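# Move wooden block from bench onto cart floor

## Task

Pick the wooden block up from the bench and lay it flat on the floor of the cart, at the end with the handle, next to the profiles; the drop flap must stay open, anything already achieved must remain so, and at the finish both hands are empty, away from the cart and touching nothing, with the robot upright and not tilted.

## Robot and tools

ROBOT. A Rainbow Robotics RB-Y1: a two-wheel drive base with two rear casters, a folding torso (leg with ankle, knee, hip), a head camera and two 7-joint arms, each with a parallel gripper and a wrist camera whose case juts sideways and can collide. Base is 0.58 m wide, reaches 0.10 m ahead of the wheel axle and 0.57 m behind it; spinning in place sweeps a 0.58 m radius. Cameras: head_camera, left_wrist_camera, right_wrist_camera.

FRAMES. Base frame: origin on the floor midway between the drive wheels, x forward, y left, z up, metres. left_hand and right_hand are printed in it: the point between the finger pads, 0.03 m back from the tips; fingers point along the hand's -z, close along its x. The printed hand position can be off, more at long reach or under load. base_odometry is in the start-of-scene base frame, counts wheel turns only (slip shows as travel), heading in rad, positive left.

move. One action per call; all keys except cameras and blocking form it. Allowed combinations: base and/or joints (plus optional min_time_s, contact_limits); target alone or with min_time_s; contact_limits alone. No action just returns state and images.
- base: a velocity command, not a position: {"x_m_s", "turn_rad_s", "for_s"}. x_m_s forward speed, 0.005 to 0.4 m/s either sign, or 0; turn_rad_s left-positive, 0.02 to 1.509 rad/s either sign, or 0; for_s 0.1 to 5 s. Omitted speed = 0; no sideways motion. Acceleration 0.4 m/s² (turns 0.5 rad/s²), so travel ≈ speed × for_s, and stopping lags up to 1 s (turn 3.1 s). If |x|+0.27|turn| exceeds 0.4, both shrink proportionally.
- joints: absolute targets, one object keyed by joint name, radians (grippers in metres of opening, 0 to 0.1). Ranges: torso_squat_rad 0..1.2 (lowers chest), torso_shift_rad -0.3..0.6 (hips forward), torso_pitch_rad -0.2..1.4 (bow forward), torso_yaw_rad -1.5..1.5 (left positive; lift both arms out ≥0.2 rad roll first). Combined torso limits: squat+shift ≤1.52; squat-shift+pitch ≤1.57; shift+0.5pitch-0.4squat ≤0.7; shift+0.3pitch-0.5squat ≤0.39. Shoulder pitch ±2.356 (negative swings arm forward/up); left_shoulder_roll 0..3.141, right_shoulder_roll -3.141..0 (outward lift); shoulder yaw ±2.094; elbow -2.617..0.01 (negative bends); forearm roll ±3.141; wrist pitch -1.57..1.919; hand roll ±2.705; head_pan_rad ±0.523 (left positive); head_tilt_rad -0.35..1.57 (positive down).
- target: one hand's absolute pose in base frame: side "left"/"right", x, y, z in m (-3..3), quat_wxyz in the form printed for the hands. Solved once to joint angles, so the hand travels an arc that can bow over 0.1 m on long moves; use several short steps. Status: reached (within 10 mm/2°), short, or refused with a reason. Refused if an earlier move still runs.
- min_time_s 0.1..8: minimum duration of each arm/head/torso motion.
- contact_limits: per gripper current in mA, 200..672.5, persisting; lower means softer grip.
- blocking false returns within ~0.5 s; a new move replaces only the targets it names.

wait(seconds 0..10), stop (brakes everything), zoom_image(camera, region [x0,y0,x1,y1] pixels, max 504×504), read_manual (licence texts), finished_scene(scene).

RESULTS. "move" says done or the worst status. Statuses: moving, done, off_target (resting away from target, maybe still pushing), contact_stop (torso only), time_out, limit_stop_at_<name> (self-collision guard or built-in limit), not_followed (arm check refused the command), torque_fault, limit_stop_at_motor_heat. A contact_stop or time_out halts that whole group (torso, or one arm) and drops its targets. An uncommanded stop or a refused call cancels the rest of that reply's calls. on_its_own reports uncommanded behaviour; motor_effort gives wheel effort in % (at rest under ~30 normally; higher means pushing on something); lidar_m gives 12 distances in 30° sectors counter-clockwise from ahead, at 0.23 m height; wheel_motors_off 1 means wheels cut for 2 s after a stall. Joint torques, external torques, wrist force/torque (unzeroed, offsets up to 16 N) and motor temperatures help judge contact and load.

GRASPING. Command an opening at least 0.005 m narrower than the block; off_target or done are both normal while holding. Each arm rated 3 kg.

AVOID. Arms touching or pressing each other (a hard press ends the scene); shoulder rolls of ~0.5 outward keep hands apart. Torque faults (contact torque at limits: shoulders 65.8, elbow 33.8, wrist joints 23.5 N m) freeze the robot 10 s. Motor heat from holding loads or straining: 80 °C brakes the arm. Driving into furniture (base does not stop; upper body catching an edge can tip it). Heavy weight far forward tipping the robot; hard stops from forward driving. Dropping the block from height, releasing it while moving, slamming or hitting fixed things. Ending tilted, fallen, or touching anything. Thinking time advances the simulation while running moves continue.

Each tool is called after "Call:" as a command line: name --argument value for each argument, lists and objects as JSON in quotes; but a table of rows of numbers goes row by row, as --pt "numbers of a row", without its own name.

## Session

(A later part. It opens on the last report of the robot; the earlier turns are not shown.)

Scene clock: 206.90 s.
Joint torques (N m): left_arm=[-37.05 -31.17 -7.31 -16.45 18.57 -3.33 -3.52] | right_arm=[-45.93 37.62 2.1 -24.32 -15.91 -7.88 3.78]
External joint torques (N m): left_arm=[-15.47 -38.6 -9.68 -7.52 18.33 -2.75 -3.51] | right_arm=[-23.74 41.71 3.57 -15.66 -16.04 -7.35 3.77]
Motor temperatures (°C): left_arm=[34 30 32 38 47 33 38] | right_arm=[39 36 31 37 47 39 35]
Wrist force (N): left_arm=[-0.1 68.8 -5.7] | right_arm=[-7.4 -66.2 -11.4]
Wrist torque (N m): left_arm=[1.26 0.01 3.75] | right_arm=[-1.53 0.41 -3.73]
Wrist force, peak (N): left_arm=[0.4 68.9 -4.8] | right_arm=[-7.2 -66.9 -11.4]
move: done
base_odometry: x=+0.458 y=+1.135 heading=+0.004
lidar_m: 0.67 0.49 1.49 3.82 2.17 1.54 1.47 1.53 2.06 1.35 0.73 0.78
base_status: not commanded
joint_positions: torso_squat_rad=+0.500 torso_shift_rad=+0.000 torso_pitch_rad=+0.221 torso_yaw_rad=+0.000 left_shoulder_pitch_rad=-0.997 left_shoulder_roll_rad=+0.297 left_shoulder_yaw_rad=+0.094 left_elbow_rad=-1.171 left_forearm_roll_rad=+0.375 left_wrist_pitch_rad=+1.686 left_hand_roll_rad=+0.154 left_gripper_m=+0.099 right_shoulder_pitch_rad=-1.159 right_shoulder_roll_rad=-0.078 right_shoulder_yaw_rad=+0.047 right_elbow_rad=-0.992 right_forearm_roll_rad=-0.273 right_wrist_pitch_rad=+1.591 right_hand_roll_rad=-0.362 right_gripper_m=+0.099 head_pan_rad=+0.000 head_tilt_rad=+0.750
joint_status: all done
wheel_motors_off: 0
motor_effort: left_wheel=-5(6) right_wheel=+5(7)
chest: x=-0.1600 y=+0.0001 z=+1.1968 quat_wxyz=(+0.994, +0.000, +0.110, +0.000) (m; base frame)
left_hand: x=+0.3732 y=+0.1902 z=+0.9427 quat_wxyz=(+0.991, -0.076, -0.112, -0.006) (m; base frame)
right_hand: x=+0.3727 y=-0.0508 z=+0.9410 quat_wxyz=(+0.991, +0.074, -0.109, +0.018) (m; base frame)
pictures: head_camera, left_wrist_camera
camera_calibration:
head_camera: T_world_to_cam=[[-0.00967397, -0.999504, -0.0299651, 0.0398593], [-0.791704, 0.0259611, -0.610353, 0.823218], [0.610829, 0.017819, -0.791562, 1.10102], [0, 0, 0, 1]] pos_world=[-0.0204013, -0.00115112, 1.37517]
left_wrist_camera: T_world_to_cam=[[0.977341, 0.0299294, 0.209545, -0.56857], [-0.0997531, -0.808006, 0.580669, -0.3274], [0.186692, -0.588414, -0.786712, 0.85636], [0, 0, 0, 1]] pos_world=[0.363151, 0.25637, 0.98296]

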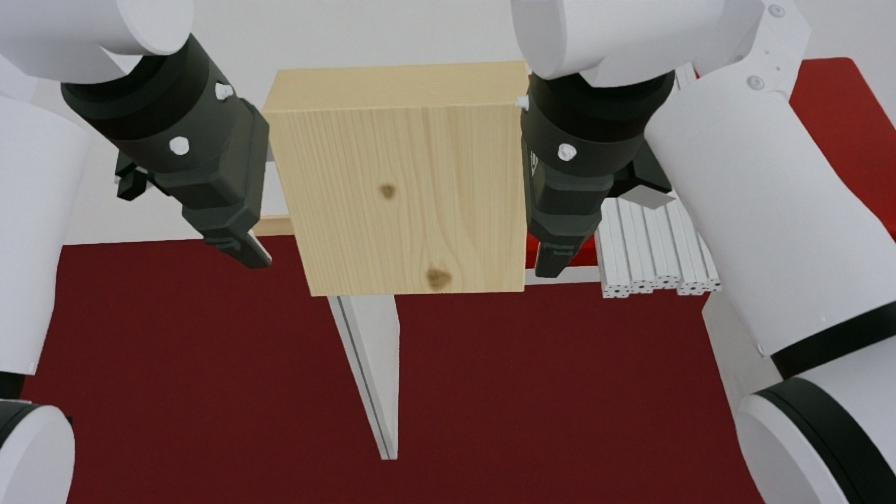

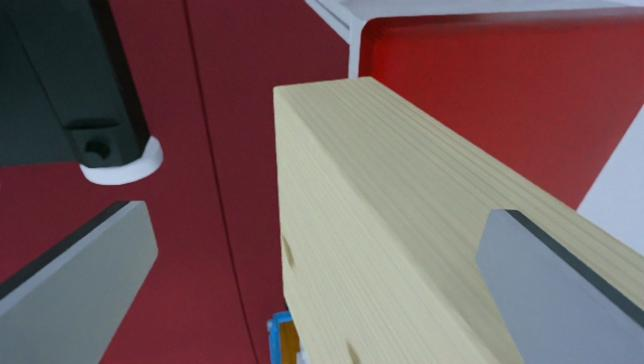

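Call:
move --base '{"x_m_s":0.1,"for_s":0.567}' --cameras '[]'

Call:
move --joints '{"torso_squat_rad":0.55}' --min_time_s 1 --cameras '["head_camera","left_wrist_camera"]'

Scene clock: 210.10 s.
Joint torques (N m): left_arm=[-37.08 -30.97 -6.93 -16.56 18.56 -3.37 -3.58] | right_arm=[-46 38.07 1.74 -24.22 -15.73 -7.88 3.66]
External joint torques (N m): left_arm=[-15.51 -38.4 -9.3 -7.63 18.31 -2.79 -3.57] | right_arm=[-23.8 42.15 3.21 -15.56 -15.86 -7.35 3.65]
Motor temperatures (°C): left_arm=[34 30 32 38 47 33 38] | right_arm=[39 36 31 37 47 39 35]
Wrist force (N): left_arm=[-0.2 68.1 -4.9] | right_arm=[-7.0 -66.5 -11.0]
Wrist torque (N m): left_arm=[1.34 0.01 3.78] | right_arm=[-1.53 0.47 -3.72]
Wrist force, peak (N): left_arm=[-0.1 69.2 -5.8] | right_arm=[-6.7 -66.9 -11.8]
move: done
base_odometry: x=+0.515 y=+1.135 heading=+0.004
lidar_m: 0.67 0.44 1.39 3.62 2.25 1.61 1.53 1.59 2.13 1.13 0.70 0.76
base_status: done (sent for 0.57 of 0.57 s)
joint_positions: torso_squat_rad=+0.500 torso_shift_rad=+0.000 torso_pitch_rad=+0.221 torso_yaw_rad=+0.000 left_shoulder_pitch_rad=-0.997 left_shoulder_roll_rad=+0.297 left_shoulder_yaw_rad=+0.094 left_elbow_rad=-1.171 left_forearm_roll_rad=+0.375 left_wrist_pitch_rad=+1.686 left_hand_roll_rad=+0.154 left_gripper_m=+0.099 right_shoulder_pitch_rad=-1.159 right_shoulder_roll_rad=-0.078 right_shoulder_yaw_rad=+0.047 right_elbow_rad=-0.992 right_forearm_roll_rad=-0.273 right_wrist_pitch_rad=+1.591 right_hand_roll_rad=-0.362 right_gripper_m=+0.099 head_pan_rad=+0.000 head_tilt_rad=+0.750
joint_status: not commanded
wheel_motors_off: 0
motor_effort: left_wheel=-6(20) right_wheel=+3(28)
chest: x=-0.1599 y=+0.0001 z=+1.1967 quat_wxyz=(+0.994, +0.000, +0.110, +0.000) (m; base frame)
left_hand: x=+0.3733 y=+0.1902 z=+0.9426 quat_wxyz=(+0.991, -0.076, -0.112, -0.006) (m; base frame)
right_hand: x=+0.3728 y=-0.0508 z=+0.9409 quat_wxyz=(+0.991, +0.074, -0.109, +0.018) (m; base frame)
pictures: none
No camera images: "cameras" was empty.

Scene clock: 211.40 s.
Joint torques (N m): left_arm=[-37.02 -31.12 -7.02 -16.59 18.41 -3.34 -3.58] | right_arm=[-45.88 37.88 2.23 -24.3 -15.77 -7.81 3.79]
External joint torques (N m): left_arm=[-15.44 -38.55 -9.39 -7.66 18.17 -2.76 -3.56] | right_arm=[-23.69 41.96 3.69 -15.64 -15.89 -7.29 3.77]
Motor temperatures (°C): left_arm=[34 30 32 38 47 33 38] | right_arm=[40 36 31 37 47 39 35]
Wrist force (N): left_arm=[0.7 68.0 -5.3] | right_arm=[-6.5 -66.2 -11.1]
Wrist torque (N m): left_arm=[1.33 0.05 3.78] | right_arm=[-1.56 0.48 -3.72]
Wrist force, peak (N): left_arm=[0.1 68.6 -5.5] | right_arm=[-6.8 -66.9 -11.2]
move: done
base_odometry: x=+0.515 y=+1.135 heading=+0.004
lidar_m: 0.69 0.44 1.41 3.63 2.25 1.61 1.53 1.59 2.13 1.13 0.68 0.76
base_status: not commanded
joint_positions: torso_squat_rad=+0.550 torso_shift_rad=+0.000 torso_pitch_rad=+0.221 torso_yaw_rad=+0.000 left_shoulder_pitch_rad=-0.997 left_shoulder_roll_rad=+0.297 left_shoulder_yaw_rad=+0.094 left_elbow_rad=-1.171 left_forearm_roll_rad=+0.375 left_wrist_pitch_rad=+1.686 left_hand_roll_rad=+0.154 left_gripper_m=+0.099 right_shoulder_pitch_rad=-1.159 right_shoulder_roll_rad=-0.078 right_shoulder_yaw_rad=+0.047 right_elbow_rad=-0.992 right_forearm_roll_rad=-0.273 right_wrist_pitch_rad=+1.591 right_hand_roll_rad=-0.362 right_gripper_m=+0.099 head_pan_rad=+0.000 head_tilt_rad=+0.750
joint_status: all done
wheel_motors_off: 0
motor_effort: left_wheel=-3(5) right_wheel=+5(6)
chest: x=-0.1601 y=+0.0001 z=+1.1792 quat_wxyz=(+0.994, +0.000, +0.110, +0.000) (m; base frame)
left_hand: x=+0.3732 y=+0.1902 z=+0.9252 quat_wxyz=(+0.991, -0.076, -0.112, -0.006) (m; base frame)
right_hand: x=+0.3727 y=-0.0508 z=+0.9235 quat_wxyz=(+0.991, +0.074, -0.109, +0.018) (m; base frame)
pictures: head_camera, left_wrist_camera
camera_calibration:
head_camera: T_world_to_cam=[[-0.00966997, -0.999504, -0.0299675, 0.0393382], [-0.791618, 0.0259619, -0.610464, 0.812689], [0.610939, 0.0178196, -0.791477, 1.08705], [0, 0, 0, 1]] pos_world=[-0.0204013, -0.00115112, 1.35767]
left_wrist_camera: T_world_to_cam=[[0.977341, 0.0299294, 0.209545, -0.564903], [-0.0997531, -0.808006, 0.580669, -0.317238], [0.186692, -0.588414, -0.786712, 0.842593], [0, 0, 0, 1]] pos_world=[0.363151, 0.25637, 0.96546]

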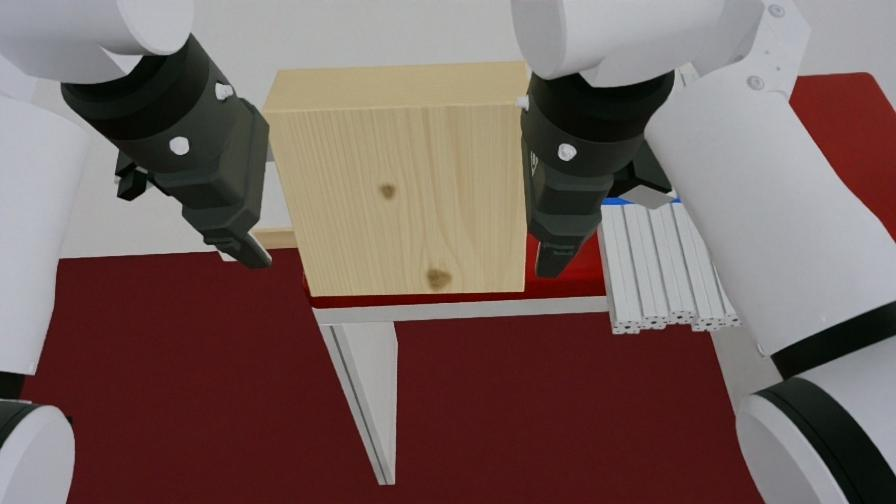

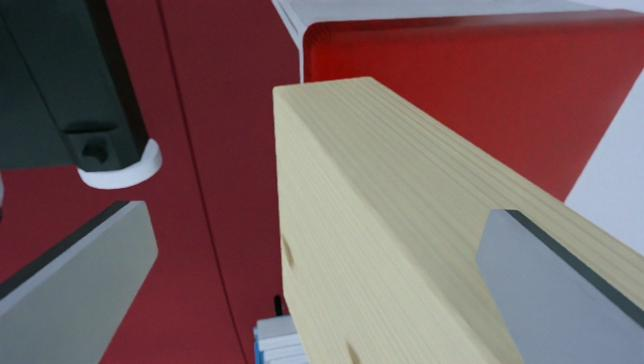

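Call:
move --joints '{"torso_squat_rad":0.585}' --min_time_s 1 --cameras '[]'

Call:
move --joints '{"torso_squat_rad":0.605}' --min_time_s 0.8 --cameras '["left_wrist_camera"]'

Scene clock: 213.60 s.
Joint torques (N m): left_arm=[-37.11 -30.99 -6.87 -16.6 18.56 -3.4 -3.55] | right_arm=[-46.44 37.8 1.84 -24.25 -15.87 -7.89 3.8]
External joint torques (N m): left_arm=[-15.54 -38.42 -9.24 -7.67 18.32 -2.82 -3.54] | right_arm=[-24.24 41.88 3.31 -15.59 -16 -7.36 3.78]
Motor temperatures (°C): left_arm=[34 30 32 38 47 33 38] | right_arm=[40 36 31 37 47 39 35]
Wrist force (N): left_arm=[0.5 67.6 -4.9] | right_arm=[-6.8 -66.6 -11.0]
Wrist torque (N m): left_arm=[1.39 0.03 3.75] | right_arm=[-1.53 0.43 -3.73]
Wrist force, peak (N): left_arm=[0.3 68.7 -5.5] | right_arm=[-7.1 -66.9 -11.6]
move: done
base_odometry: x=+0.515 y=+1.135 heading=+0.004
lidar_m: 0.69 0.43 1.41 3.65 2.26 1.60 1.52 1.60 2.13 1.14 0.69 0.77
base_status: not commanded
joint_positions: torso_squat_rad=+0.585 torso_shift_rad=+0.000 torso_pitch_rad=+0.221 torso_yaw_rad=+0.000 left_shoulder_pitch_rad=-0.997 left_shoulder_roll_rad=+0.297 left_shoulder_yaw_rad=+0.094 left_elbow_rad=-1.171 left_forearm_roll_rad=+0.375 left_wrist_pitch_rad=+1.686 left_hand_roll_rad=+0.154 left_gripper_m=+0.099 right_shoulder_pitch_rad=-1.159 right_shoulder_roll_rad=-0.078 right_shoulder_yaw_rad=+0.047 right_elbow_rad=-0.992 right_forearm_roll_rad=-0.273 right_wrist_pitch_rad=+1.591 right_hand_roll_rad=-0.362 right_gripper_m=+0.099 head_pan_rad=+0.000 head_tilt_rad=+0.750
joint_status: all done
wheel_motors_off: 0
motor_effort: left_wheel=-4(5) right_wheel=+5(5)
chest: x=-0.1601 y=+0.0001 z=+1.1661 quat_wxyz=(+0.994, +0.000, +0.110, +0.000) (m; base frame)
left_hand: x=+0.3732 y=+0.1902 z=+0.9120 quat_wxyz=(+0.991, -0.076, -0.112, -0.006) (m; base frame)
right_hand: x=+0.3727 y=-0.0508 z=+0.9104 quat_wxyz=(+0.991, +0.074, -0.109, +0.018) (m; base frame)
pictures: none
No camera images: "cameras" was empty.

Scene clock: 214.70 s.
Joint torques (N m): left_arm=[-35.61 -31.71 -7.1 -15.82 18.58 -3.27 -3.52] | right_arm=[-45.31 38.36 2.24 -23.19 -15.75 -7.96 3.76]
External joint torques (N m): left_arm=[-14.02 -39.15 -9.48 -6.89 18.34 -2.68 -3.51] | right_arm=[-23.1 42.45 3.71 -14.53 -15.88 -7.43 3.75]
Motor temperatures (°C): left_arm=[34 30 32 38 47 33 38] | right_arm=[40 36 31 37 48 39 35]
Wrist force (N): left_arm=[0.5 68.5 1.1] | right_arm=[-7.1 -67.9 -4.5]
Wrist torque (N m): left_arm=[1.34 -0.35 3.78] | right_arm=[-1.40 0.22 -3.85]
Wrist force, peak (N): left_arm=[0.2 69.1 -5.8] | right_arm=[-7.1 -68.6 -4.3]
move: done
base_odometry: x=+0.515 y=+1.135 heading=+0.004
lidar_m: 0.68 0.44 1.40 3.63 2.24 1.59 1.52 1.58 2.12 1.14 0.69 0.76
base_status: not commanded
joint_positions: torso_squat_rad=+0.605 torso_shift_rad=+0.000 torso_pitch_rad=+0.220 torso_yaw_rad=+0.000 left_shoulder_pitch_rad=-0.997 left_shoulder_roll_rad=+0.297 left_shoulder_yaw_rad=+0.094 left_elbow_rad=-1.171 left_forearm_roll_rad=+0.375 left_wrist_pitch_rad=+1.686 left_hand_roll_rad=+0.154 left_gripper_m=+0.099 right_shoulder_pitch_rad=-1.159 right_shoulder_roll_rad=-0.078 right_shoulder_yaw_rad=+0.047 right_elbow_rad=-0.992 right_forearm_roll_rad=-0.273 right_wrist_pitch_rad=+1.591 right_hand_roll_rad=-0.362 right_gripper_m=+0.099 head_pan_rad=+0.000 head_tilt_rad=+0.750
joint_status: all done
wheel_motors_off: 0
motor_effort: left_wheel=-4(5) right_wheel=+3(5)
chest: x=-0.1603 y=+0.0001 z=+1.1582 quat_wxyz=(+0.994, +0.000, +0.110, +0.000) (m; base frame)
left_hand: x=+0.3732 y=+0.1902 z=+0.9048 quat_wxyz=(+0.991, -0.076, -0.112, -0.006) (m; base frame)
right_hand: x=+0.3726 y=-0.0508 z=+0.9030 quat_wxyz=(+0.991, +0.074, -0.110, +0.018) (m; base frame)
pictures: left_wrist_camera
camera_calibration:
left_wrist_camera: T_world_to_cam=[[0.977092, 0.0299078, 0.210706, -0.561532], [-0.100484, -0.807931, 0.580647, -0.305136], [0.187602, -0.588518, -0.786417, 0.82598], [0, 0, 0, 1]] pos_world=[0.363052, 0.25637, 0.945059]

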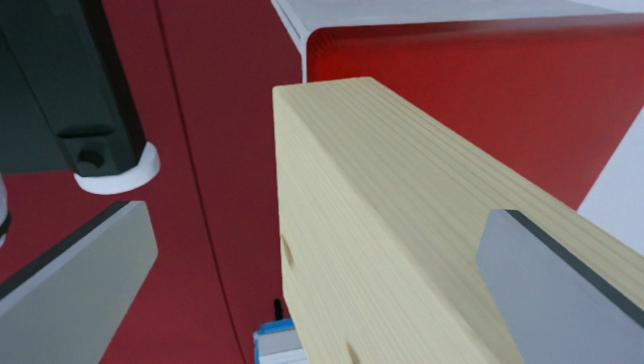

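Call:
move --base '{"x_m_s":0.06,"for_s":0.8}' --cameras '["left_wrist_camera","head_camera"]'

Scene clock: 217.73 s.
Joint torques (N m): left_arm=[-36.6 -31.58 -7.27 -16.09 18.56 -3.46 -3.63] | right_arm=[-40.57 39.62 3.56 -20.39 -15.81 -6.92 3.84]
External joint torques (N m): left_arm=[-15.02 -39.02 -9.64 -7.16 18.31 -2.88 -3.62] | right_arm=[-18.35 43.73 5.03 -11.73 -15.93 -6.39 3.83]
Motor temperatures (°C): left_arm=[34 30 32 38 47 33 38] | right_arm=[40 36 31 37 48 39 35]
Wrist force (N): left_arm=[-0.6 68.6 -5.0] | right_arm=[-4.7 -68.5 -0.7]
Wrist torque (N m): left_arm=[1.31 0.02 3.79] | right_arm=[-0.75 -0.23 -3.90]
Wrist force, peak (N): left_arm=[0.6 69.2 2.1] | right_arm=[-5.0 -69.9 3.4]
move: done
base_odometry: x=+0.563 y=+1.135 heading=+0.003
lidar_m: 0.69 0.39 1.35 3.47 2.32 1.66 1.57 1.63 2.19 1.05 0.67 0.76
base_status: done (sent for 0.8 of 0.8 s)
joint_positions: torso_squat_rad=+0.605 torso_shift_rad=+0.000 torso_pitch_rad=+0.220 torso_yaw_rad=+0.000 left_shoulder_pitch_rad=-0.997 left_shoulder_roll_rad=+0.297 left_shoulder_yaw_rad=+0.094 left_elbow_rad=-1.171 left_forearm_roll_rad=+0.375 left_wrist_pitch_rad=+1.686 left_hand_roll_rad=+0.154 left_gripper_m=+0.099 right_shoulder_pitch_rad=-1.160 right_shoulder_roll_rad=-0.079 right_shoulder_yaw_rad=+0.047 right_elbow_rad=-0.993 right_forearm_roll_rad=-0.273 right_wrist_pitch_rad=+1.591 right_hand_roll_rad=-0.362 right_gripper_m=+0.099 head_pan_rad=+0.000 head_tilt_rad=+0.750
joint_status: not commanded
wheel_motors_off: 0
motor_effort: left_wheel=-5(20) right_wheel=+5(30)
chest: x=-0.1602 y=+0.0001 z=+1.1582 quat_wxyz=(+0.994, +0.000, +0.110, +0.000) (m; base frame)
left_hand: x=+0.3732 y=+0.1903 z=+0.9045 quat_wxyz=(+0.991, -0.076, -0.112, -0.006) (m; base frame)
right_hand: x=+0.3733 y=-0.0508 z=+0.9037 quat_wxyz=(+0.991, +0.074, -0.111, +0.018) (m; base frame)
pictures: head_camera, left_wrist_camera
camera_calibration:
head_camera: T_world_to_cam=[[-0.00971885, -0.999506, -0.02989, 0.0386016], [-0.791397, 0.0259597, -0.610751, 0.800019], [0.611226, 0.0177191, -0.791258, 1.07032], [0, 0, 0, 1]] pos_world=[-0.0207014, -0.00115087, 1.33667]
left_wrist_camera: T_world_to_cam=[[0.977214, 0.0299816, 0.210127, -0.560986], [-0.100056, -0.808011, 0.58061, -0.305061], [0.187193, -0.588405, -0.7866, 0.826036], [0, 0, 0, 1]] pos_world=[0.363052, 0.25637, 0.94476]

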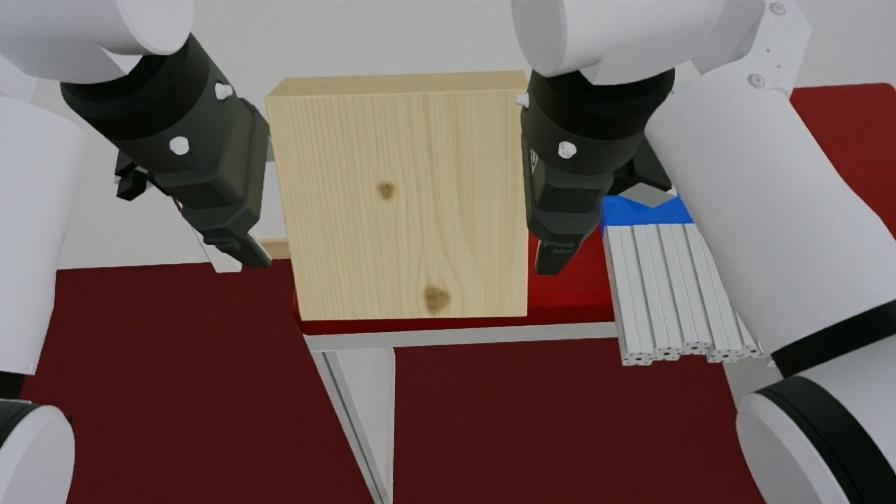

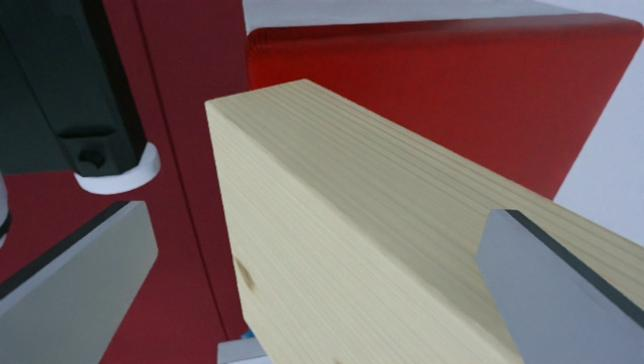

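Call:
move --base '{"x_m_s":0.06,"for_s":0.8}' --joints '{"torso_pitch_rad":0.245}' --min_time_s 1 --cameras '["left_wrist_camera","head_camera"]'

Scene clock: 220.13 s.
Joint torques (N m): left_arm=[-35.38 -31.59 -7.5 -15.96 18.49 -2.96 -3.6] | right_arm=[-37.04 41.8 4.49 -17.82 -16.07 -5.57 3.72]
External joint torques (N m): left_arm=[-14.09 -38.96 -9.85 -7.03 18.24 -2.43 -3.58] | right_arm=[-15.04 45.72 5.91 -9.16 -16.18 -5.07 3.71]
Motor temperatures (°C): left_arm=[34 30 32 38 48 33 38] | right_arm=[40 36 31 37 48 39 35]
Wrist force (N): left_arm=[1.2 67.9 -3.5] | right_arm=[-0.2 -69.8 3.6]
Wrist torque (N m): left_arm=[1.38 -0.01 3.78] | right_arm=[-0.41 -0.56 -3.96]
Wrist force, peak (N): left_arm=[0.8 69.3 -3.9] | right_arm=[-0.2 -70.5 8.4]
move: done
base_odometry: x=+0.611 y=+1.135 heading=+0.003
lidar_m: 0.92 0.35 1.27 3.30 2.39 1.71 1.62 1.68 2.27 1.10 0.64 0.75
base_status: done (sent for 0.8 of 0.8 s)
joint_positions: torso_squat_rad=+0.605 torso_shift_rad=+0.000 torso_pitch_rad=+0.245 torso_yaw_rad=+0.000 left_shoulder_pitch_rad=-0.997 left_shoulder_roll_rad=+0.297 left_shoulder_yaw_rad=+0.094 left_elbow_rad=-1.171 left_forearm_roll_rad=+0.375 left_wrist_pitch_rad=+1.686 left_hand_roll_rad=+0.154 left_gripper_m=+0.099 right_shoulder_pitch_rad=-1.161 right_shoulder_roll_rad=-0.079 right_shoulder_yaw_rad=+0.046 right_elbow_rad=-0.994 right_forearm_roll_rad=-0.273 right_wrist_pitch_rad=+1.590 right_hand_roll_rad=-0.362 right_gripper_m=+0.099 head_pan_rad=+0.000 head_tilt_rad=+0.750
joint_status: all done
wheel_motors_off: 0
motor_effort: left_wheel=-8(22) right_wheel=+5(32)
chest: x=-0.1528 y=+0.0001 z=+1.1564 quat_wxyz=(+0.992, +0.000, +0.122, +0.000) (m; base frame)
left_hand: x=+0.3743 y=+0.1902 z=+0.8897 quat_wxyz=(+0.992, -0.076, -0.100, -0.005) (m; base frame)
right_hand: x=+0.3748 y=-0.0508 z=+0.8895 quat_wxyz=(+0.992, +0.074, -0.099, +0.017) (m; base frame)
pictures: head_camera, left_wrist_camera
camera_calibration:
head_camera: T_world_to_cam=[[-0.0104583, -0.999506, -0.0296409, 0.0382206], [-0.806333, 0.0259603, -0.590892, 0.779631], [0.591369, 0.0177207, -0.806206, 1.07858], [0, 0, 0, 1]] pos_world=[-0.00879603, -0.00115088, 1.33137]
left_wrist_camera: T_world_to_cam=[[0.98206, 0.0298548, 0.186189, -0.539429], [-0.0859608, -0.807945, 0.582955, -0.303732], [0.167834, -0.588502, -0.790884, 0.825255], [0, 0, 0, 1]] pos_world=[0.365136, 0.25637, 0.930178]

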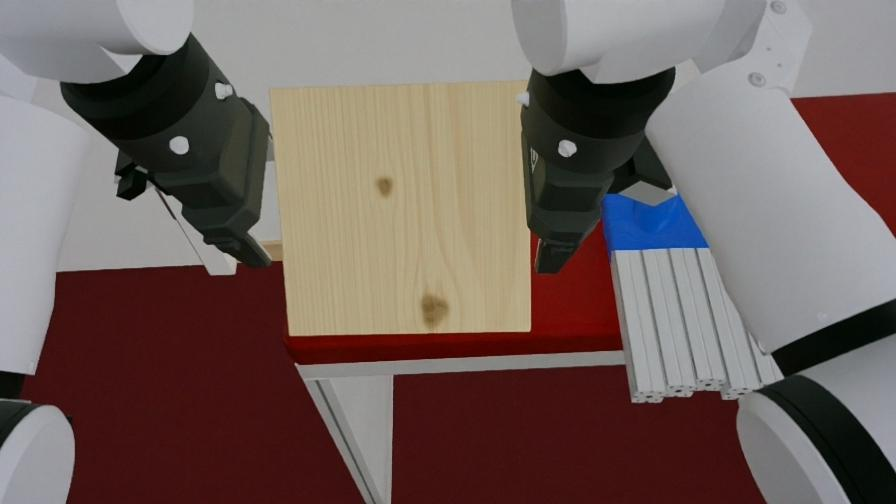

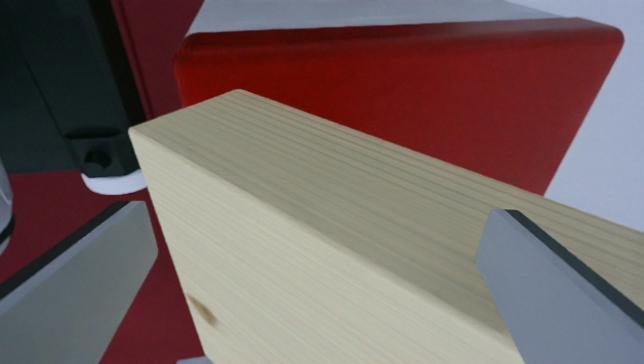

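Call:
move --base '{"x_m_s":0.06,"for_s":0.8}' --joints '{"torso_pitch_rad":0.32}' --min_time_s 1 --cameras '["left_wrist_camera","head_camera"]'

Scene clock: 222.13 s.
Joint torques (N m): left_arm=[-36.91 -31.86 -7.93 -17.43 18.86 -3.86 -3.78] | right_arm=[-36.88 42.14 5.06 -18.42 -15.11 -5.84 3.77]
External joint torques (N m): left_arm=[-16.57 -39 -10.21 -8.52 18.59 -3.47 -3.77] | right_arm=[-15.63 45.47 6.3 -9.8 -15.17 -5.48 3.77]
Motor temperatures (°C): left_arm=[34 30 32 38 48 33 38] | right_arm=[40 36 31 37 48 39 35]
Wrist force (N): left_arm=[0.7 68.1 -5.5] | right_arm=[-4.4 -67.1 2.4]
Wrist torque (N m): left_arm=[1.51 0.92 4.04] | right_arm=[0.00 -0.40 -3.78]
Wrist force, peak (N): left_arm=[8.0 70.2 2.1] | right_arm=[5.9 -70.1 11.7]
move: done
base_odometry: x=+0.659 y=+1.136 heading=+0.002
lidar_m: 0.87 0.31 1.21 3.10 2.46 1.76 1.66 1.74 2.32 1.08 0.62 0.76
base_status: done (sent for 0.8 of 0.8 s)
joint_positions: torso_squat_rad=+0.605 torso_shift_rad=+0.000 torso_pitch_rad=+0.320 torso_yaw_rad=+0.000 left_shoulder_pitch_rad=-0.997 left_shoulder_roll_rad=+0.297 left_shoulder_yaw_rad=+0.094 left_elbow_rad=-1.171 left_forearm_roll_rad=+0.375 left_wrist_pitch_rad=+1.686 left_hand_roll_rad=+0.154 left_gripper_m=+0.099 right_shoulder_pitch_rad=-1.161 right_shoulder_roll_rad=-0.079 right_shoulder_yaw_rad=+0.046 right_elbow_rad=-0.994 right_forearm_roll_rad=-0.273 right_wrist_pitch_rad=+1.590 right_hand_roll_rad=-0.362 right_gripper_m=+0.099 head_pan_rad=+0.000 head_tilt_rad=+0.750
joint_status: all done
wheel_motors_off: 0
motor_effort: left_wheel=-4(20) right_wheel=+5(30)
chest: x=-0.1304 y=+0.0001 z=+1.1499 quat_wxyz=(+0.987, +0.000, +0.160, +0.000) (m; base frame)
left_hand: x=+0.3748 y=+0.1904 z=+0.8440 quat_wxyz=(+0.995, -0.076, -0.062, -0.002) (m; base frame)
right_hand: x=+0.3755 y=-0.0508 z=+0.8440 quat_wxyz=(+0.995, +0.075, -0.062, +0.014) (m; base frame)
pictures: head_camera, left_wrist_camera
camera_calibration:
head_camera: T_world_to_cam=[[-0.0127419, -0.999503, -0.0288226, 0.0369487], [-0.848432, 0.026061, -0.528662, 0.716857], [0.529151, 0.0177179, -0.848343, 1.10052], [0, 0, 0, 1]] pos_world=[0.0263349, -0.00125057, 1.31366]
left_wrist_camera: T_world_to_cam=[[0.993393, 0.030289, 0.110691, -0.472089], [-0.040848, -0.808047, 0.5877, -0.297833], [0.107244, -0.588339, -0.801471, 0.820673], [0, 0, 0, 1]] pos_world=[0.368792, 0.25647, 0.885038]

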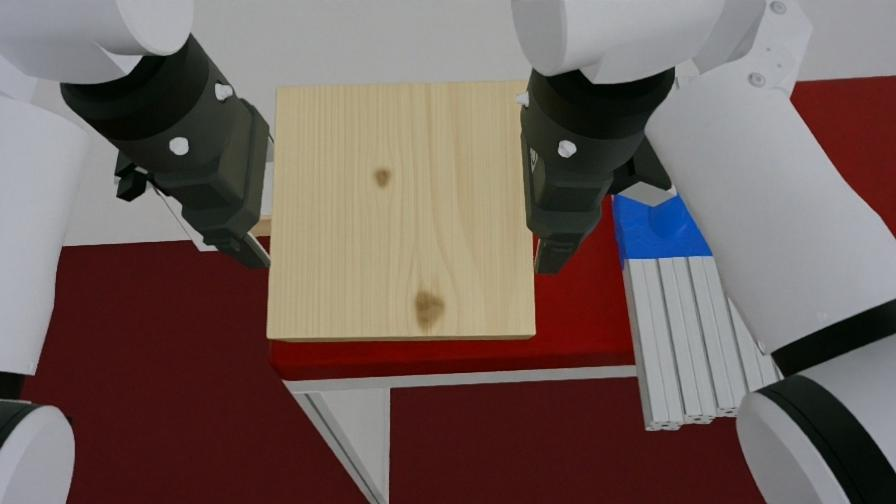

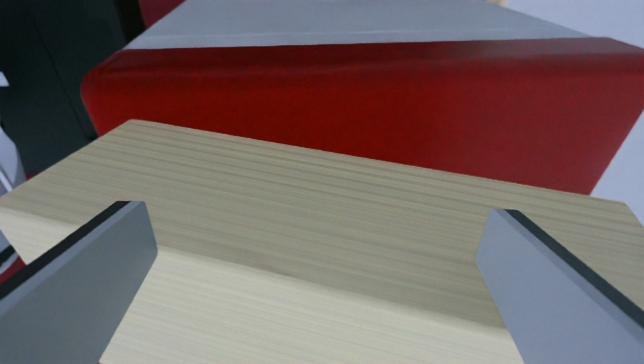

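Call:
move --base '{"x_m_s":0.03,"for_s":0.6}' --joints '{"torso_pitch_rad":0.39}' --min_time_s 1.2 --cameras '["left_wrist_camera","right_wrist_camera","head_camera"]'

Scene clock: 224.30 s.
Joint torques (N m): left_arm=[4.1 -54.1 -17.24 6.33 19.88 -5.72 -1.83] | right_arm=[-21.51 46.28 5.45 -8.24 -18.21 0.9 3.71]
External joint torques (N m): left_arm=[23.66 -61.14 -19.48 15.19 19.59 -5.42 -1.83] | right_arm=[-0.96 49.1 6.54 0.31 -18.22 1.16 3.71]
Motor temperatures (°C): left_arm=[34 30 32 38 48 33 38] | right_arm=[39 36 31 37 48 39 35]
Wrist force (N): left_arm=[25.9 79.0 104.9] | right_arm=[22.8 -63.3 15.8]
Wrist torque (N m): left_arm=[0.94 7.77 1.58] | right_arm=[-1.67 -1.81 -3.84]
Wrist force, peak (N): left_arm=[26.8 78.9 106.3] | right_arm=[22.8 -63.7 16.9]
move: done
base_odometry: x=+0.677 y=+1.136 heading=+0.002
lidar_m: 0.86 0.29 1.18 3.04 2.48 1.78 1.69 1.75 2.36 1.08 0.60 0.75
base_status: done (sent for 0.6 of 0.6 s)
joint_positions: torso_squat_rad=+0.605 torso_shift_rad=-0.001 torso_pitch_rad=+0.386 torso_yaw_rad=+0.001 left_shoulder_pitch_rad=-1.007 left_shoulder_roll_rad=+0.303 left_shoulder_yaw_rad=+0.096 left_elbow_rad=-1.177 left_forearm_roll_rad=+0.375 left_wrist_pitch_rad=+1.686 left_hand_roll_rad=+0.153 left_gripper_m=+0.099 right_shoulder_pitch_rad=-1.165 right_shoulder_roll_rad=-0.080 right_shoulder_yaw_rad=+0.046 right_elbow_rad=-0.996 right_forearm_roll_rad=-0.272 right_wrist_pitch_rad=+1.589 right_hand_roll_rad=-0.362 right_gripper_m=+0.099 head_pan_rad=+0.000 head_tilt_rad=+0.750
joint_status: all done
wheel_motors_off: 0
motor_effort: left_wheel=-10(15) right_wheel=-8(26)
chest: x=-0.1119 y=+0.0000 z=+1.1428 quat_wxyz=(+0.981, +0.000, +0.192, +0.000) (m; base frame)
left_hand: x=+0.3777 y=+0.1917 z=+0.8110 quat_wxyz=(+0.996, -0.075, -0.037, +0.000) (m; base frame)
right_hand: x=+0.3751 y=-0.0500 z=+0.8065 quat_wxyz=(+0.996, +0.076, -0.033, +0.012) (m; base frame)
pictures: head_camera, left_wrist_camera, right_wrist_camera
camera_calibration:
head_camera: T_world_to_cam=[[-0.0142038, -0.999493, -0.0284973, 0.0363575], [-0.881457, 0.0259711, -0.471549, 0.659753], [0.47205, 0.0184213, -0.881379, 1.11594], [0, 0, 0, 1]] pos_world=[0.0552806, -0.00135261, 1.29571]
left_wrist_camera: T_world_to_cam=[[0.997628, 0.0303403, 0.0617852, -0.43327], [-0.0117565, -0.809318, 0.587254, -0.287608], [0.0678213, -0.586587, -0.807041, 0.813846], [0, 0, 0, 1]] pos_world=[0.373665, 0.257771, 0.852476]
right_wrist_camera: T_world_to_cam=[[-0.994272, -0.0440633, -0.0973714, 0.447987], [-0.0956787, 0.772956, 0.627204, -0.4042], [0.0476272, 0.632928, -0.772745, 0.709256], [0, 0, 0, 1]] pos_world=[0.372967, -0.116739, 0.845211]

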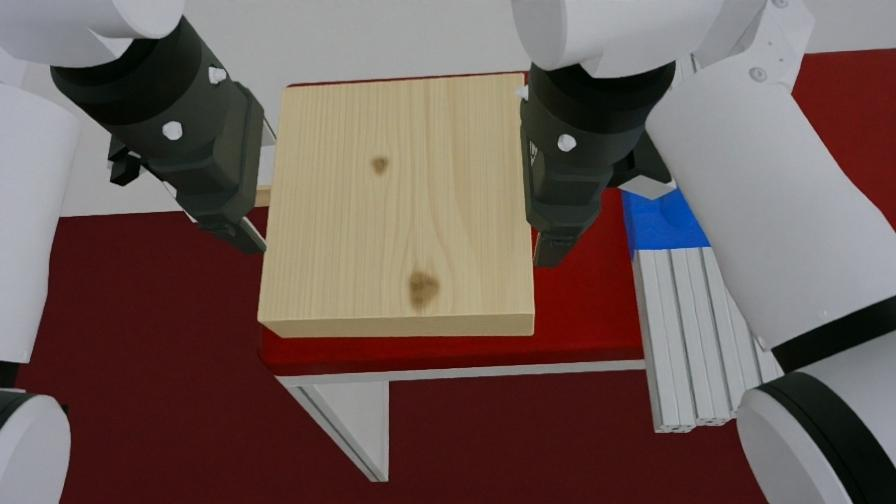

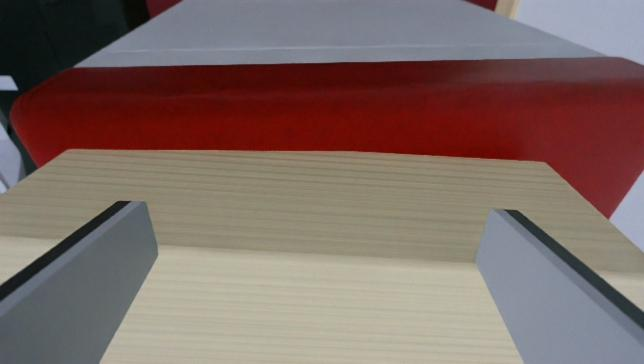

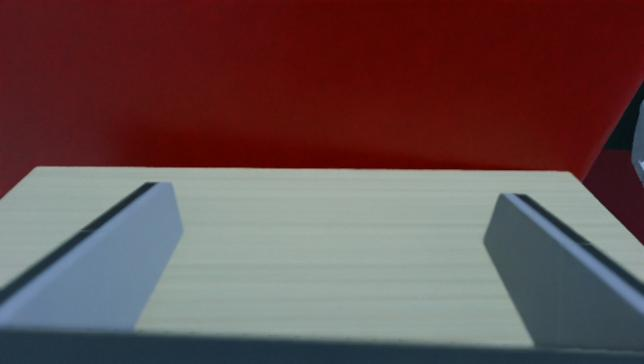

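Call:
move --joints '{"torso_pitch_rad":0.37}' --min_time_s 0.8 --cameras '["left_wrist_camera"]'

Call:
move --joints '{"left_shoulder_roll_rad":0.36,"right_shoulder_roll_rad":-0.14}' --min_time_s 1.2 --cameras '["left_wrist_camera","right_wrist_camera","head_camera"]'

Scene clock: 227.07 s.
Joint torques (N m): left_arm=[-13.62 -43.61 -13.36 -3.38 19.58 -4.08 -1.75] | right_arm=[-34.92 44.86 5.63 -18.35 -17.66 -4.07 3.59]
External joint torques (N m): left_arm=[6.13 -50.65 -15.61 5.5 19.3 -3.77 -1.74] | right_arm=[-14.21 47.81 6.76 -9.78 -17.68 -3.79 3.59]
Motor temperatures (°C): left_arm=[34 31 32 38 48 33 38] | right_arm=[39 36 31 36 49 39 35]
Wrist force (N): left_arm=[12.5 73.8 48.5] | right_arm=[6.1 -64.8 -5.8]
Wrist torque (N m): left_arm=[1.18 3.16 1.62] | right_arm=[-1.98 -0.25 -3.74]
Wrist force, peak (N): left_arm=[25.6 78.7 106.0] | right_arm=[23.1 -63.7 16.6]
move: done
base_odometry: x=+0.677 y=+1.136 heading=+0.002
lidar_m: 0.87 0.29 1.18 3.04 2.48 1.77 1.69 1.75 2.35 1.07 0.60 0.75
base_status: not commanded
joint_positions: torso_squat_rad=+0.605 torso_shift_rad=+0.000 torso_pitch_rad=+0.369 torso_yaw_rad=+0.000 left_shoulder_pitch_rad=-1.002 left_shoulder_roll_rad=+0.300 left_shoulder_yaw_rad=+0.095 left_elbow_rad=-1.174 left_forearm_roll_rad=+0.375 left_wrist_pitch_rad=+1.686 left_hand_roll_rad=+0.153 left_gripper_m=+0.099 right_shoulder_pitch_rad=-1.162 right_shoulder_roll_rad=-0.080 right_shoulder_yaw_rad=+0.046 right_elbow_rad=-0.994 right_forearm_roll_rad=-0.273 right_wrist_pitch_rad=+1.590 right_hand_roll_rad=-0.362 right_gripper_m=+0.099 head_pan_rad=+0.000 head_tilt_rad=+0.750
joint_status: all done
wheel_motors_off: 0
motor_effort: left_wheel=-9(10) right_wheel=-5(10)
chest: x=-0.1167 y=+0.0000 z=+1.1448 quat_wxyz=(+0.983, +0.000, +0.183, +0.000) (m; base frame)
left_hand: x=+0.3763 y=+0.1910 z=+0.8187 quat_wxyz=(+0.996, -0.075, -0.043, -0.001) (m; base frame)
right_hand: x=+0.3742 y=-0.0509 z=+0.8149 quat_wxyz=(+0.996, +0.075, -0.038, +0.012) (m; base frame)
pictures: left_wrist_camera
camera_calibration:
left_wrist_camera: T_world_to_cam=[[0.996926, 0.0300801, 0.0723485, -0.440684], [-0.0182632, -0.808728, 0.5879, -0.290942], [0.0761943, -0.587414, -0.805692, 0.815622], [0, 0, 0, 1]] pos_world=[0.37187, 0.25707, 0.860068]

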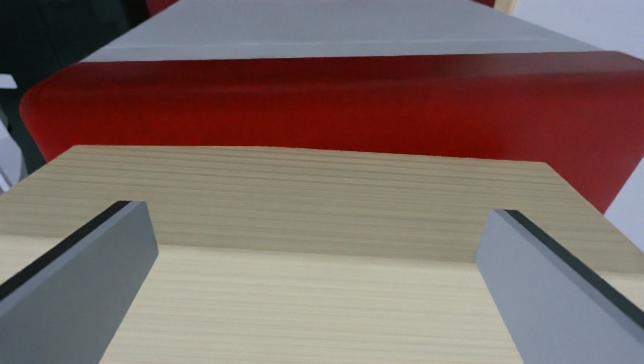

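Scene clock: 228.57 s.
Joint torques (N m): left_arm=[-17.65 7.1 2.33 -7.5 0.38 -0.68 -0.34] | right_arm=[-23.47 -5.75 -0.78 -9.9 -0.22 -0.46 0.29]
External joint torques (N m): left_arm=[2.09 -1.03 -0.33 1.28 0.18 -0.35 -0.33] | right_arm=[-2.48 -1.69 0.67 -1.39 -0.32 -0.16 0.28]
Motor temperatures (°C): left_arm=[34 31 32 38 48 33 38] | right_arm=[39 36 31 36 48 39 35]
Wrist force (N): left_arm=[0.8 1.4 -8.3] | right_arm=[-0.9 0.9 -4.8]
Wrist torque (N m): left_arm=[-0.27 0.19 0.13] | right_arm=[-0.12 0.04 -0.09]
Wrist force, peak (N): left_arm=[12.7 72.5 49.5] | right_arm=[6.8 -65.0 -5.5]
move: done
base_odometry: x=+0.677 y=+1.136 heading=+0.002
lidar_m: 0.86 0.30 1.18 3.04 2.48 1.78 1.69 1.76 2.34 1.07 0.60 0.75
base_status: not commanded
joint_positions: torso_squat_rad=+0.605 torso_shift_rad=+0.000 torso_pitch_rad=+0.370 torso_yaw_rad=+0.000 left_shoulder_pitch_rad=-1.001 left_shoulder_roll_rad=+0.360 left_shoulder_yaw_rad=+0.091 left_elbow_rad=-1.173 left_forearm_roll_rad=+0.380 left_wrist_pitch_rad=+1.685 left_hand_roll_rad=+0.153 left_gripper_m=+0.099 right_shoulder_pitch_rad=-1.164 right_shoulder_roll_rad=-0.140 right_shoulder_yaw_rad=+0.048 right_elbow_rad=-0.996 right_forearm_roll_rad=-0.277 right_wrist_pitch_rad=+1.589 right_hand_roll_rad=-0.361 right_gripper_m=+0.099 head_pan_rad=+0.000 head_tilt_rad=+0.750
joint_status: all done
wheel_motors_off: 0
motor_effort: left_wheel=-5(10) right_wheel=+4(9)
chest: x=-0.1162 y=+0.0001 z=+1.1448 quat_wxyz=(+0.983, +0.000, +0.184, +0.000) (m; base frame)
left_hand: x=+0.3830 y=+0.2234 z=+0.8247 quat_wxyz=(+0.997, -0.053, -0.051, +0.012) (m; base frame)
right_hand: x=+0.3890 y=-0.0841 z=+0.8190 quat_wxyz=(+0.997, +0.056, -0.050, -0.004) (m; base frame)
pictures: head_camera, left_wrist_camera, right_wrist_camera
camera_calibration:
head_camera: T_world_to_cam=[[-0.0140509, -0.9995, -0.0283344, 0.0362794], [-0.873456, 0.0260622, -0.486204, 0.674611], [0.4867, 0.0179173, -0.873386, 1.11236], [0, 0, 0, 1]] pos_world=[0.0483672, -0.00125107, 1.30055]
left_wrist_camera: T_world_to_cam=[[0.99459, 0.0548487, 0.0882155, -0.466494], [-0.00288889, -0.8343, 0.551304, -0.238185], [0.103836, -0.548576, -0.829628, 0.839453], [0, 0, 0, 1]] pos_world=[0.376116, 0.287373, 0.868898]
right_wrist_camera: T_world_to_cam=[[-0.991574, -0.0116995, -0.12901, 0.489195], [-0.0867194, 0.799778, 0.593998, -0.358432], [0.09623, 0.600181, -0.794054, 0.735611], [0, 0, 0, 1]] pos_world=[0.383202, -0.149111, 0.860134]

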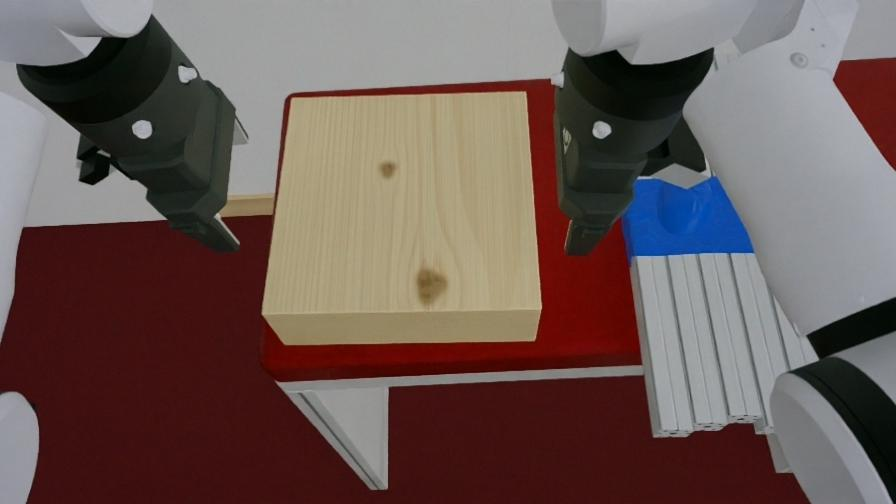

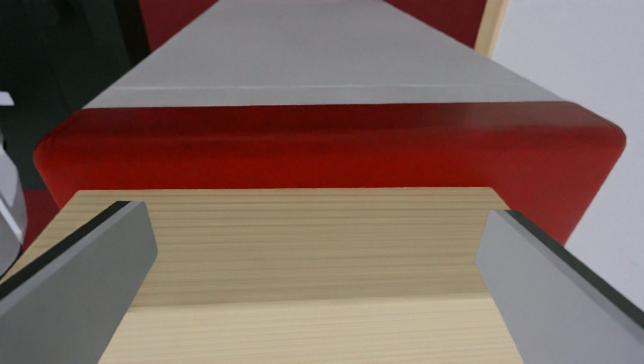

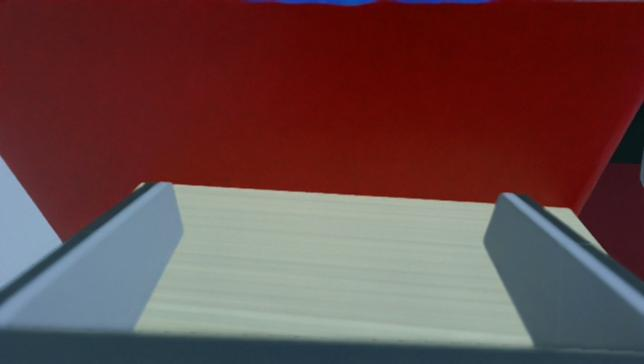

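Call:
move --base '{"x_m_s":0.05,"for_s":0.15}' --joints '{"torso_squat_rad":0.6,"torso_pitch_rad":0.45,"left_gripper_m":0.03,"right_gripper_m":0.03,"left_hand_roll_rad":0.155,"right_hand_roll_rad":-0.362}' --cameras '["left_wrist_camera","right_wrist_camera"]'

Call:
move --joints '{"left_shoulder_roll_rad":0.305,"right_shoulder_roll_rad":-0.085}' --min_time_s 2 --cameras '[]'

Scene clock: 234.03 s.
Joint torques (N m): left_arm=[-17.07 6.59 2.33 -8.02 0.47 -0.55 -0.09] | right_arm=[-21.17 -4.56 -0.39 -9.36 -0.15 -0.11 0.23]
External joint torques (N m): left_arm=[1.45 -1.3 -0.25 0.66 0.25 -0.37 -0.08] | right_arm=[-1.2 -1.09 0.88 -0.98 -0.2 0.04 0.23]
Motor temperatures (°C): left_arm=[34 30 32 37 46 33 38] | right_arm=[38 35 31 35 46 38 35]
Wrist force (N): left_arm=[0.9 1.5 -7.2] | right_arm=[-0.8 1.0 -5.7]
Wrist torque (N m): left_arm=[-0.29 0.17 0.05] | right_arm=[-0.14 0.00 -0.08]
Wrist force, peak (N): left_arm=[1.2 2.0 -8.7] | right_arm=[-0.5 0.6 -6.2]
move: done
base_odometry: x=+0.685 y=+1.136 heading=+0.002
lidar_m: 0.86 0.28 1.17 3.01 2.50 1.79 1.70 1.77 2.35 1.08 0.60 0.76
base_status: done (sent for 0.17 of 0.17 s)
joint_positions: torso_squat_rad=+0.600 torso_shift_rad=+0.000 torso_pitch_rad=+0.450 torso_yaw_rad=+0.000 left_shoulder_pitch_rad=-1.001 left_shoulder_roll_rad=+0.360 left_shoulder_yaw_rad=+0.091 left_elbow_rad=-1.173 left_forearm_roll_rad=+0.380 left_wrist_pitch_rad=+1.685 left_hand_roll_rad=+0.155 left_gripper_m=+0.030 right_shoulder_pitch_rad=-1.165 right_shoulder_roll_rad=-0.140 right_shoulder_yaw_rad=+0.048 right_elbow_rad=-0.996 right_forearm_roll_rad=-0.277 right_wrist_pitch_rad=+1.589 right_hand_roll_rad=-0.362 right_gripper_m=+0.030 head_pan_rad=+0.000 head_tilt_rad=+0.750
joint_status: all done
wheel_motors_off: 0
motor_effort: left_wheel=-4(22) right_wheel=+2(31)
chest: x=-0.0934 y=+0.0001 z=+1.1369 quat_wxyz=(+0.975, +0.000, +0.223, +0.000) (m; base frame)
left_hand: x=+0.3784 y=+0.2234 z=+0.7776 quat_wxyz=(+0.998, -0.052, -0.010, +0.015) (m; base frame)
right_hand: x=+0.3843 y=-0.0840 z=+0.7718 quat_wxyz=(+0.998, +0.056, -0.010, -0.007) (m; base frame)
pictures: left_wrist_camera, right_wrist_camera
camera_calibration:
left_wrist_camera: T_world_to_cam=[[0.998352, 0.0568851, 0.00763027, -0.396982], [0.0433336, -0.834249, 0.549683, -0.22841], [0.0376343, -0.548446, -0.835339, 0.830419], [0, 0, 0, 1]] pos_world=[0.374973, 0.287471, 0.822263]
right_wrist_camera: T_world_to_cam=[[-0.998721, -0.0107897, -0.0493967, 0.41981], [-0.0382717, 0.799758, 0.599101, -0.353393], [0.0330413, 0.600225, -0.799148, 0.726671], [0, 0, 0, 1]] pos_world=[0.381738, -0.149008, 0.813173]

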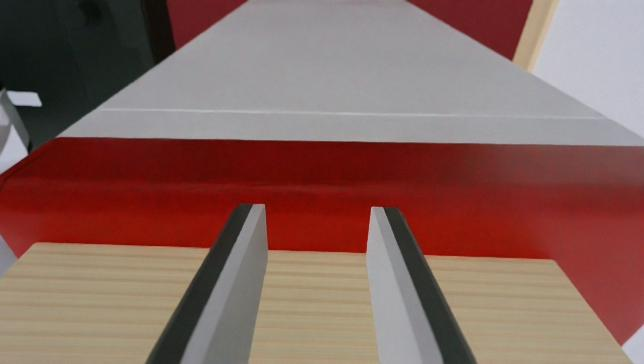

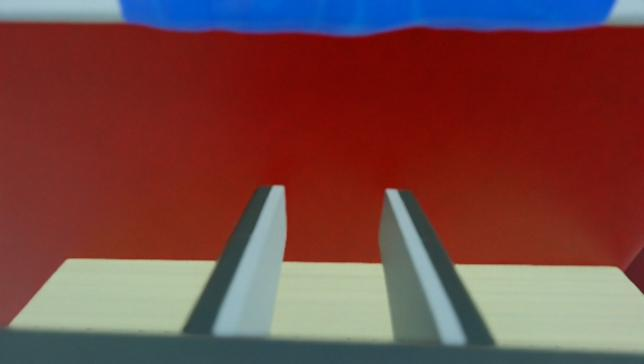

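Scene clock: 236.33 s.
Joint torques (N m): left_arm=[-21.53 -21.08 -1.62 -8.87 12.01 -1.55 0.67] | right_arm=[-20.91 35.52 4.74 -8.63 -10.37 -0.09 1.73]
External joint torques (N m): left_arm=[-3.03 -28.01 -3.86 -0.12 11.72 -1.4 0.67] | right_arm=[-1.11 38.1 5.76 -0.2 -10.36 0.05 1.73]
Motor temperatures (°C): left_arm=[34 30 31 37 45 33 37] | right_arm=[38 35 31 35 45 38 34]
Wrist force (N): left_arm=[4.4 47.2 6.7] | right_arm=[13.8 -50.3 14.9]
Wrist torque (N m): left_arm=[0.74 0.44 -0.84] | right_arm=[1.97 -0.20 -2.14]
Wrist force, peak (N): left_arm=[4.4 47.8 6.0] | right_arm=[13.9 -50.8 15.5]
move: done
base_odometry: x=+0.685 y=+1.136 heading=+0.002
lidar_m: 0.85 0.29 1.17 3.00 2.51 1.78 1.70 1.77 2.36 1.08 0.61 0.77
base_status: not commanded
joint_positions: torso_squat_rad=+0.600 torso_shift_rad=+0.000 torso_pitch_rad=+0.450 torso_yaw_rad=+0.000 left_shoulder_pitch_rad=-1.000 left_shoulder_roll_rad=+0.312 left_shoulder_yaw_rad=+0.092 left_elbow_rad=-1.173 left_forearm_roll_rad=+0.377 left_wrist_pitch_rad=+1.685 left_hand_roll_rad=+0.155 left_gripper_m=+0.030 right_shoulder_pitch_rad=-1.165 right_shoulder_roll_rad=-0.094 right_shoulder_yaw_rad=+0.046 right_elbow_rad=-0.996 right_forearm_roll_rad=-0.274 right_wrist_pitch_rad=+1.589 right_hand_roll_rad=-0.362 right_gripper_m=+0.030 head_pan_rad=+0.000 head_tilt_rad=+0.750
joint_status: all done
wheel_motors_off: 0
motor_effort: left_wheel=-5(7) right_wheel=+3(5)
chest: x=-0.0935 y=+0.0000 z=+1.1369 quat_wxyz=(+0.975, +0.000, +0.223, +0.000) (m; base frame)
left_hand: x=+0.3718 y=+0.1969 z=+0.7718 quat_wxyz=(+0.997, -0.071, -0.002, +0.005) (m; base frame)
right_hand: x=+0.3743 y=-0.0583 z=+0.7708 quat_wxyz=(+0.997, +0.072, -0.003, +0.005) (m; base frame)
pictures: none
No camera images: "cameras" was empty.

Call:
move --joints '{"left_shoulder_roll_rad":0.300,"right_shoulder_roll_rad":-0.08,"left_hand_roll_rad":0.147,"right_hand_roll_rad":-0.372}' --min_time_s 0.8 --cameras '[]'

Scene clock: 239.83 s.
Joint torques (N m): left_arm=[-22.69 -29.86 -4.03 -8.91 15.68 -1.56 0.37] | right_arm=[-20.68 44.87 6.87 -8.64 -12.99 -0.46 1.9]
External joint torques (N m): left_arm=[-4.19 -36.74 -6.25 -0.15 15.39 -1.41 0.37] | right_arm=[-0.89 47.4 7.88 -0.21 -12.98 -0.31 1.89]
Motor temperatures (°C): left_arm=[33 30 31 37 45 33 37] | right_arm=[38 35 31 35 44 38 34]
Wrist force (N): left_arm=[7.3 60.3 9.7] | right_arm=[14.4 -63.6 20.9]
Wrist torque (N m): left_arm=[1.12 0.38 -0.45] | right_arm=[2.57 -0.40 -2.44]
Wrist force, peak (N): left_arm=[7.6 61.4 9.0] | right_arm=[15.1 -64.1 20.9]
move: done
base_odometry: x=+0.685 y=+1.136 heading=+0.002
lidar_m: 0.84 0.29 1.16 3.03 2.51 1.78 1.70 1.78 2.37 1.08 0.59 0.74
base_status: not commanded
joint_positions: torso_squat_rad=+0.600 torso_shift_rad=+0.000 torso_pitch_rad=+0.449 torso_yaw_rad=+0.000 left_shoulder_pitch_rad=-1.000 left_shoulder_roll_rad=+0.309 left_shoulder_yaw_rad=+0.093 left_elbow_rad=-1.173 left_forearm_roll_rad=+0.376 left_wrist_pitch_rad=+1.685 left_hand_roll_rad=+0.147 left_gripper_m=+0.030 right_shoulder_pitch_rad=-1.165 right_shoulder_roll_rad=-0.092 right_shoulder_yaw_rad=+0.046 right_elbow_rad=-0.996 right_forearm_roll_rad=-0.274 right_wrist_pitch_rad=+1.589 right_hand_roll_rad=-0.372 right_gripper_m=+0.030 head_pan_rad=+0.000 head_tilt_rad=+0.750
joint_status: all done
wheel_motors_off: 0
motor_effort: left_wheel=-8(8) right_wheel=+1(5)
chest: x=-0.0936 y=+0.0000 z=+1.1369 quat_wxyz=(+0.975, +0.000, +0.223, +0.000) (m; base frame)
left_hand: x=+0.3714 y=+0.1956 z=+0.7715 quat_wxyz=(+0.997, -0.072, -0.002, +0.000) (m; base frame)
right_hand: x=+0.3737 y=-0.0569 z=+0.7709 quat_wxyz=(+0.997, +0.073, -0.003, +0.001) (m; base frame)
pictures: none
No camera images: "cameras" was empty.

Call:
move --joints '{"torso_squat_rad":0.53,"right_hand_roll_rad":-0.378}' --min_time_s 1.5

Scene clock: 251.93 s.
Joint torques (N m): left_arm=[-29.53 -14.19 -0.93 -14.25 11.2 -1.91 0.48] | right_arm=[-28.34 21.66 2.16 -14.18 -8.11 -2.96 -0.68]
External joint torques (N m): left_arm=[-11.08 -20.97 -3.12 -5.5 10.9 -1.77 0.48] | right_arm=[-8.63 24.05 3.13 -5.76 -8.08 -2.83 -0.68]
Motor temperatures (°C): left_arm=[33 30 31 37 45 32 37] | right_arm=[37 36 31 34 44 37 34]
Wrist force (N): left_arm=[-0.1 41.0 -17.8] | right_arm=[0.6 -36.9 -7.1]
Wrist torque (N m): left_arm=[0.88 -0.02 -0.75] | right_arm=[0.40 0.40 0.32]
Wrist force, peak (N): left_arm=[7.8 61.3 9.7] | right_arm=[14.5 -64.3 21.6]
move: done
base_odometry: x=+0.685 y=+1.136 heading=+0.002
lidar_m: 0.85 0.28 1.16 3.00 2.51 1.79 1.70 1.77 2.35 1.08 0.60 0.75
base_status: not commanded
joint_positions: torso_squat_rad=+0.530 torso_shift_rad=+0.000 torso_pitch_rad=+0.451 torso_yaw_rad=+0.000 left_shoulder_pitch_rad=-0.998 left_shoulder_roll_rad=+0.305 left_shoulder_yaw_rad=+0.092 left_elbow_rad=-1.172 left_forearm_roll_rad=+0.377 left_wrist_pitch_rad=+1.685 left_hand_roll_rad=+0.147 left_gripper_m=+0.030 right_shoulder_pitch_rad=-1.163 right_shoulder_roll_rad=-0.086 right_shoulder_yaw_rad=+0.047 right_elbow_rad=-0.995 right_forearm_roll_rad=-0.275 right_wrist_pitch_rad=+1.590 right_hand_roll_rad=-0.378 right_gripper_m=+0.030 head_pan_rad=+0.000 head_tilt_rad=+0.750
joint_status: all done
wheel_motors_off: 0
motor_effort: left_wheel=-3(8) right_wheel=+3(7)
chest: x=-0.0930 y=+0.0001 z=+1.1630 quat_wxyz=(+0.975, +0.000, +0.224, +0.000) (m; base frame)
left_hand: x=+0.3698 y=+0.1936 z=+0.7953 quat_wxyz=(+0.997, -0.073, +0.001, +0.000) (m; base frame)
right_hand: x=+0.3711 y=-0.0537 z=+0.7949 quat_wxyz=(+0.997, +0.074, +0.002, +0.000) (m; base frame)
pictures: head_camera, left_wrist_camera, right_wrist_camera
camera_calibration:
head_camera: T_world_to_cam=[[-0.0163422, -0.999502, -0.0270083, 0.0353603], [-0.910032, 0.0260588, -0.413719, 0.616082], [0.414216, 0.0178174, -0.910004, 1.15276], [0, 0, 0, 1]] pos_world=[0.0837404, -0.00125083, 1.30486]
left_wrist_camera: T_world_to_cam=[[0.999596, 0.0246293, -0.0141731, -0.363699], [0.0282687, -0.811123, 0.584192, -0.28894], [0.00289214, -0.584357, -0.811492, 0.829947], [0, 0, 0, 1]] pos_world=[0.36932, 0.259577, 0.837137]
right_wrist_camera: T_world_to_cam=[[-0.999318, -0.0249412, -0.0272239, 0.389897], [-0.036517, 0.776518, 0.629036, -0.41771], [0.005451, 0.629601, -0.7769, 0.721535], [0, 0, 0, 1]] pos_world=[0.370445, -0.120195, 0.833929]

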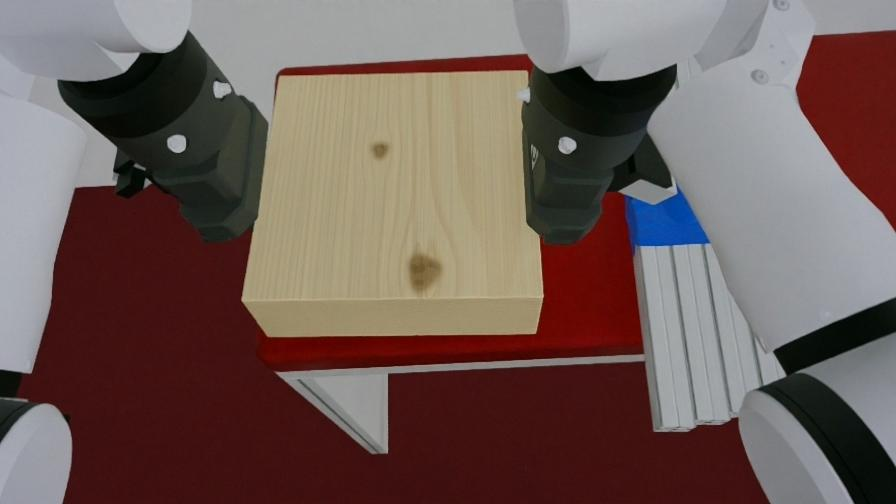

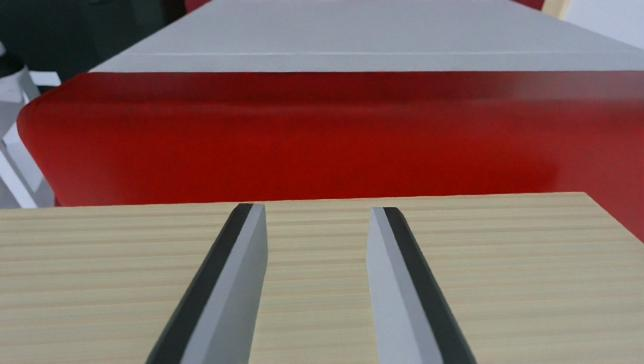

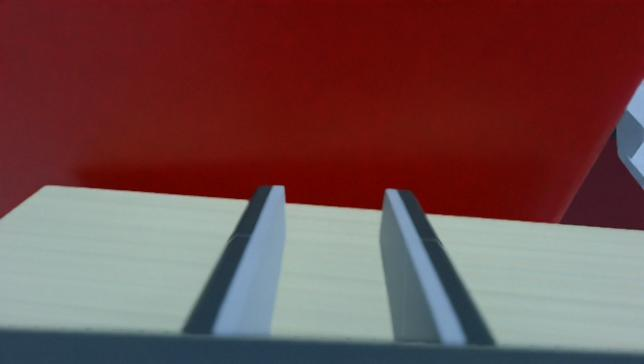

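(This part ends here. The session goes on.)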